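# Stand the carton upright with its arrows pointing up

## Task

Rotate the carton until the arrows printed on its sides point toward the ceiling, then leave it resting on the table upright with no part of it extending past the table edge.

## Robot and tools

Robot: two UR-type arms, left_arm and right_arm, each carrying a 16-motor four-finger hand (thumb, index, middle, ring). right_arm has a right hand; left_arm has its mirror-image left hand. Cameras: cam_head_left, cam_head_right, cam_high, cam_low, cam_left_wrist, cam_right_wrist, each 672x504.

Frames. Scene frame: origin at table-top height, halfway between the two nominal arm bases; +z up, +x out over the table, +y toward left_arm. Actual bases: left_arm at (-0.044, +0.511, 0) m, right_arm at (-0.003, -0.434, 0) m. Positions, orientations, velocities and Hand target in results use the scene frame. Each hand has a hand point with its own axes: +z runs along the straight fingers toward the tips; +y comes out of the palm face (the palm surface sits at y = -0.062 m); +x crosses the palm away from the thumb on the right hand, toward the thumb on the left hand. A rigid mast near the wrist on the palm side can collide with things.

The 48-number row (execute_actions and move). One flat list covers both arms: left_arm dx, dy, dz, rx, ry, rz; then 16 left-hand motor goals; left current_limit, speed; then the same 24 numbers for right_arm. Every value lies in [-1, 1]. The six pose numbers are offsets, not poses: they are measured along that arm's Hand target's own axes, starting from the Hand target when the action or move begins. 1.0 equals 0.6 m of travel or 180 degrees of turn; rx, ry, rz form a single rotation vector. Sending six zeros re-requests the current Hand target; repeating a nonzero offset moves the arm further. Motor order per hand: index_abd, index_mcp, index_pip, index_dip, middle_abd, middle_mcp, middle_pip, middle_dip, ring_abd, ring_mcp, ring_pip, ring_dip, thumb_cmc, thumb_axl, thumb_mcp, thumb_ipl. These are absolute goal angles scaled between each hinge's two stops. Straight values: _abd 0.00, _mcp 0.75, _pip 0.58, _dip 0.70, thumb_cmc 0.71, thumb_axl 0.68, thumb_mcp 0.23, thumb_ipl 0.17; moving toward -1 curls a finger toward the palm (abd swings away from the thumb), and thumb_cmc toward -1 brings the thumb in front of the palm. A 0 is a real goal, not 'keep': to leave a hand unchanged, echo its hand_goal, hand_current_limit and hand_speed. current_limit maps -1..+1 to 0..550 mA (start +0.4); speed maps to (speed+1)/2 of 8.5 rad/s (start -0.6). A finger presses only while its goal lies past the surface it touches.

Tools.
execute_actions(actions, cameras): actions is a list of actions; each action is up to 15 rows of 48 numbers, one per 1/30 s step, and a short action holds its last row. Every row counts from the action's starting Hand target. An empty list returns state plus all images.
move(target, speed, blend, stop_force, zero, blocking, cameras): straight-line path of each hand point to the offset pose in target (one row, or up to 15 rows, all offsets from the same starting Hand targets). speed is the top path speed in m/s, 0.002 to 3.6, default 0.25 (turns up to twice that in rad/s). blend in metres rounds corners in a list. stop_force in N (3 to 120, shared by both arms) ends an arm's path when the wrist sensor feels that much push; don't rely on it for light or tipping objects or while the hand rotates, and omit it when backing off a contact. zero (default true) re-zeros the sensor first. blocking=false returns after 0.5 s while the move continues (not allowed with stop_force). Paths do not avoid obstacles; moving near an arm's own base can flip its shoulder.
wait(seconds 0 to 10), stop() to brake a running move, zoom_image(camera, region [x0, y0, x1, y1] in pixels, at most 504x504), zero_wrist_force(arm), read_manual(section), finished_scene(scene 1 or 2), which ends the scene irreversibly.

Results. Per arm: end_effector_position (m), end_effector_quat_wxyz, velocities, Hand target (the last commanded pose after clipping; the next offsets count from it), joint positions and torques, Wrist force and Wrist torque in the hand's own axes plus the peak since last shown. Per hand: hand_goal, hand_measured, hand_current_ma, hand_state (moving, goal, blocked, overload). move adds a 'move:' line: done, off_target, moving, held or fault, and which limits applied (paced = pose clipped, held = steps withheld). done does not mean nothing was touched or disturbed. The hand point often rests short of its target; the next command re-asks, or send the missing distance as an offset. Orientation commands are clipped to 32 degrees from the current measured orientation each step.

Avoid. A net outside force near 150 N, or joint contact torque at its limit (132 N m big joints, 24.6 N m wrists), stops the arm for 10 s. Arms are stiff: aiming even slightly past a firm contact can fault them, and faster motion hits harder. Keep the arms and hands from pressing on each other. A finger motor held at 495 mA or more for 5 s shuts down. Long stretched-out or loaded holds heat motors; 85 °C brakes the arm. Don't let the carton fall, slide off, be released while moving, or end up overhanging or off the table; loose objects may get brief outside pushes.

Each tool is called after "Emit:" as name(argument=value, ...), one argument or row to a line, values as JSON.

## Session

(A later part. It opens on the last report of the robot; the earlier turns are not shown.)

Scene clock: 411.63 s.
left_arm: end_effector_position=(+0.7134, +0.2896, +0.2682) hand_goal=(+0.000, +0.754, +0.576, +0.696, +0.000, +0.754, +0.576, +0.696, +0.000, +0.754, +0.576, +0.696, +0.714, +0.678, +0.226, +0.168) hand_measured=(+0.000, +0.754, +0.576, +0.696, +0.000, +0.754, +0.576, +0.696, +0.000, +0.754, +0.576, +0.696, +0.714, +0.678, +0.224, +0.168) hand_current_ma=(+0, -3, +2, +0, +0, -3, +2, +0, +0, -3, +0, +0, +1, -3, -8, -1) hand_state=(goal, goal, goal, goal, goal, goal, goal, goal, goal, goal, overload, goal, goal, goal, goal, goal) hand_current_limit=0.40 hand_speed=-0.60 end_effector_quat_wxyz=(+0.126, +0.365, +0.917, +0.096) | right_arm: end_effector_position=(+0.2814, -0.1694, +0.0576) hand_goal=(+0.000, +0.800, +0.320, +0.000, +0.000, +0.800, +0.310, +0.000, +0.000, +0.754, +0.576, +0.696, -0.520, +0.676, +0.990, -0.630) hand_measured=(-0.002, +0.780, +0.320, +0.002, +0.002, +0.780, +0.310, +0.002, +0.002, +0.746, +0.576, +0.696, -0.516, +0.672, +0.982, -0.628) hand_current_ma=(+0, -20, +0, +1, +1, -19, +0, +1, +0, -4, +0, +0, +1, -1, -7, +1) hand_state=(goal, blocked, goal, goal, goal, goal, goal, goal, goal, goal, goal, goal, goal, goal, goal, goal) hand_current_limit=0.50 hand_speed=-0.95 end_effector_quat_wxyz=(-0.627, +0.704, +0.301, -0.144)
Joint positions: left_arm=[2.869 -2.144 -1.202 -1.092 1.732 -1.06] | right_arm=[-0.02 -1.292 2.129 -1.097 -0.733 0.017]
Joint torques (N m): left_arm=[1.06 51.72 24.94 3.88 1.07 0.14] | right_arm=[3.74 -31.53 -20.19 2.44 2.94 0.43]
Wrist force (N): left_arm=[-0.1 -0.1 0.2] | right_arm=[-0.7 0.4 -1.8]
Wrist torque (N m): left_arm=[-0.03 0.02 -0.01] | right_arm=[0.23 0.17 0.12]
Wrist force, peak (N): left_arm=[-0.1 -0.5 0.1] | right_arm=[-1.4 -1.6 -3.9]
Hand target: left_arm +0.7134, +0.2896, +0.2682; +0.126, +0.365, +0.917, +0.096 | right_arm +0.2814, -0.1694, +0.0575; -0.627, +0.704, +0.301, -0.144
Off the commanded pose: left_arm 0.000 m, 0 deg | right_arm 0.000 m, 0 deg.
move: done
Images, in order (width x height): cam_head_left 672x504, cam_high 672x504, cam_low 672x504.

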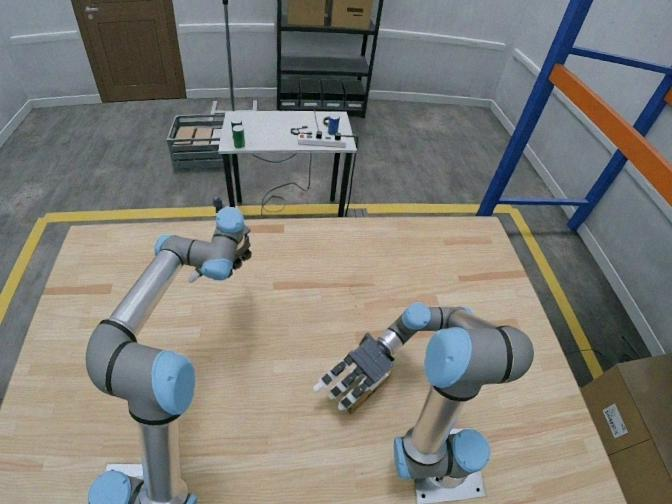

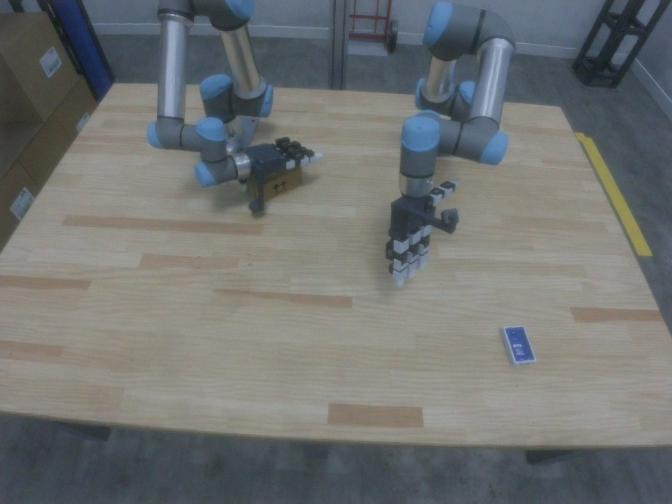

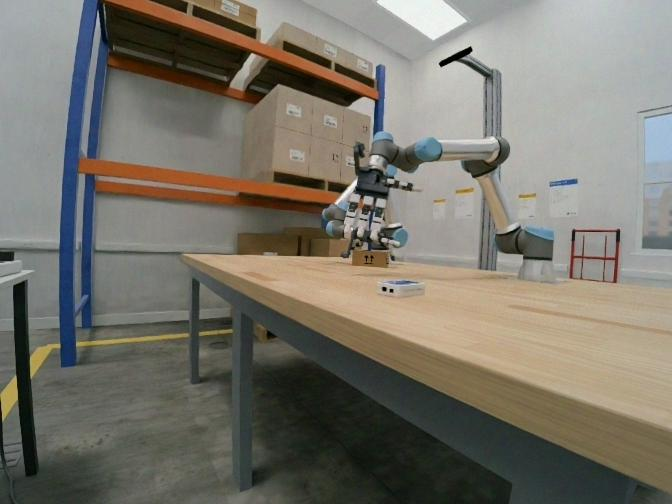

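Emit:
move(
  target=[0,0,0,0,0,0, 0,0.754,0.576,0.696,0,0.754,0.576,0.696,0,0.754,0.576,0.696,0.714,0.678,0.226,0.168,0.4,-0.6, 0.0376,-0.2101,-0.037,0,0,0, 0,0.84,0.32,0.0,0,0.84,0.31,0.0,0,0.754,0.576,0.696,-0.52,0.675,0.99,-0.63,0.5,-0.9],
  speed=0.1,
  cameras=["cam_head_left","cam_high","cam_low"],
)

Emit:
zoom_image(
  camera="cam_head_left",
  region=[325, 345, 405, 425],
)

Emit:
zoom_image(
  camera="cam_high",
  region=[225, 115, 315, 205],
)

Emit:
zoom_image(
  camera="cam_low",
  region=[340, 215, 410, 285],
)

Scene clock: 424.17 s.
left_arm: end_effector_position=(+0.7134, +0.2896, +0.2682) hand_goal=(+0.000, +0.754, +0.576, +0.696, +0.000, +0.754, +0.576, +0.696, +0.000, +0.754, +0.576, +0.696, +0.714, +0.678, +0.226, +0.168) hand_measured=(+0.000, +0.754, +0.576, +0.696, +0.000, +0.754, +0.576, +0.696, +0.000, +0.754, +0.576, +0.696, +0.714, +0.678, +0.224, +0.168) hand_current_ma=(+0, -3, +2, +0, +0, -3, +2, +0, +0, -3, +0, +0, +1, -3, -8, -1) hand_state=(goal, goal, goal, goal, goal, goal, goal, goal, goal, goal, overload, goal, goal, goal, goal, goal) hand_current_limit=0.40 hand_speed=-0.60 end_effector_quat_wxyz=(+0.126, +0.365, +0.917, +0.096) | right_arm: end_effector_position=(+0.2812, -0.1693, +0.1874) hand_goal=(+0.000, +0.840, +0.320, +0.000, +0.000, +0.840, +0.310, +0.000, +0.000, +0.754, +0.576, +0.696, -0.520, +0.676, +0.990, -0.630) hand_measured=(-0.002, +0.820, +0.320, +0.002, +0.002, +0.820, +0.310, +0.002, +0.002, +0.746, +0.576, +0.696, -0.516, +0.672, +0.982, -0.628) hand_current_ma=(+0, -19, +0, +1, +1, -18, +0, +1, +0, -4, +0, +0, +1, -1, -6, +1) hand_state=(goal, goal, goal, goal, goal, goal, goal, goal, goal, goal, goal, goal, goal, goal, goal, goal) hand_current_limit=0.50 hand_speed=-0.90 end_effector_quat_wxyz=(-0.627, +0.704, +0.301, -0.144)
Joint positions: left_arm=[2.869 -2.144 -1.202 -1.092 1.732 -1.06] | right_arm=[-0.02 -1.502 1.969 -0.728 -0.733 0.017]
Joint torques (N m): left_arm=[0.81 51.64 25.07 3.9 1.13 0.1] | right_arm=[-9.54 -30.98 -29.85 2.52 -1.88 -1.68]
Wrist force (N): left_arm=[-0.4 -0.1 0.3] | right_arm=[-0.8 0.2 -1.8]
Wrist torque (N m): left_arm=[-0.04 0.06 -0.03] | right_arm=[0.18 0.20 0.17]
Wrist force, peak (N): left_arm=[-0.3 -0.4 0.1] | right_arm=[-0.9 0.5 -2.2]
Hand target: left_arm +0.7134, +0.2896, +0.2682; +0.126, +0.365, +0.917, +0.096 | right_arm +0.2812, -0.1693, +0.1875; -0.627, +0.704, +0.301, -0.144
Off the commanded pose: left_arm 0.000 m, 0 deg | right_arm 0.000 m, 0 deg.
move: done
Images, in order (width x height): cam_head_left 672x504, cam_high 672x504, cam_low 672x504.

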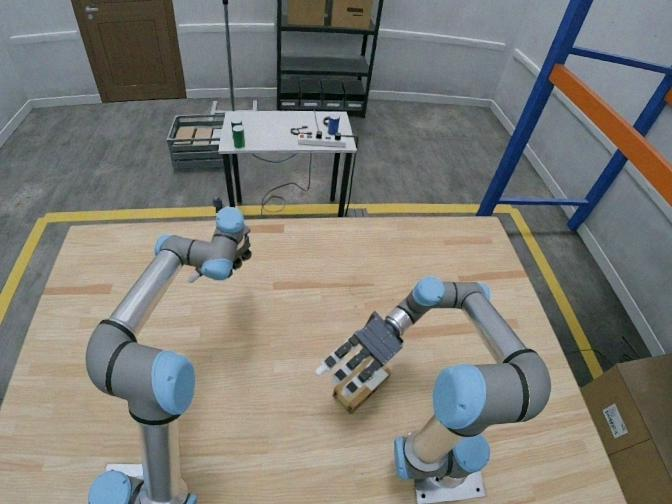

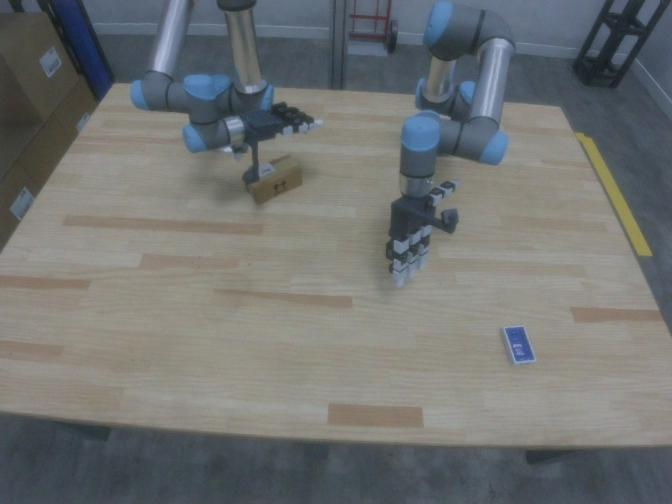

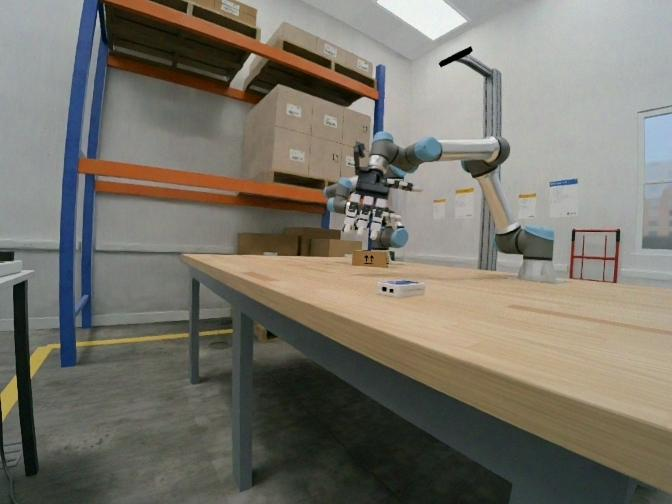

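Scaled by 6.300 from the camera's 672x504 image, which has a finer 960x720 frame.

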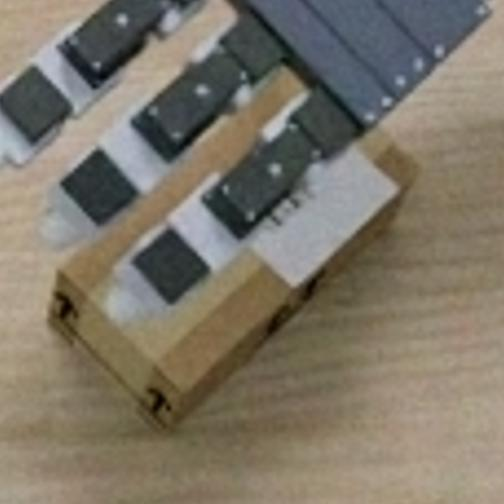

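Scaled by 5.600 from the camera's 672x504 image, which has a finer 960x720 frame.

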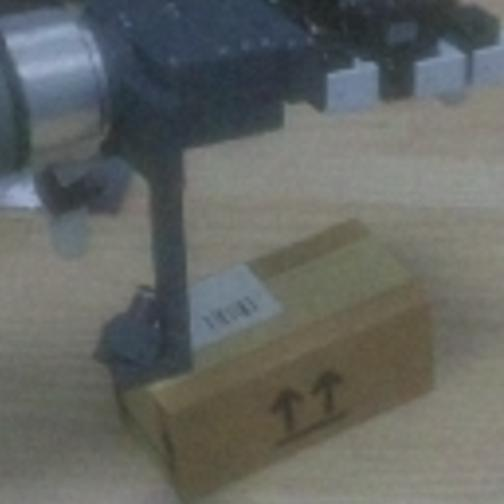

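Scaled by 7.200 from the camera's 672x504 image, which has a finer 960x720 frame.

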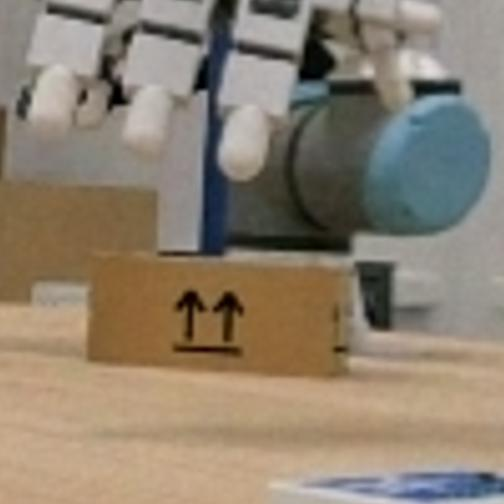

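The carton is standing flat with its arrows pointing up, and the hand is clear of it.

Emit:
finished_scene(
  scene=2,
)

The scene is finished: the task was done.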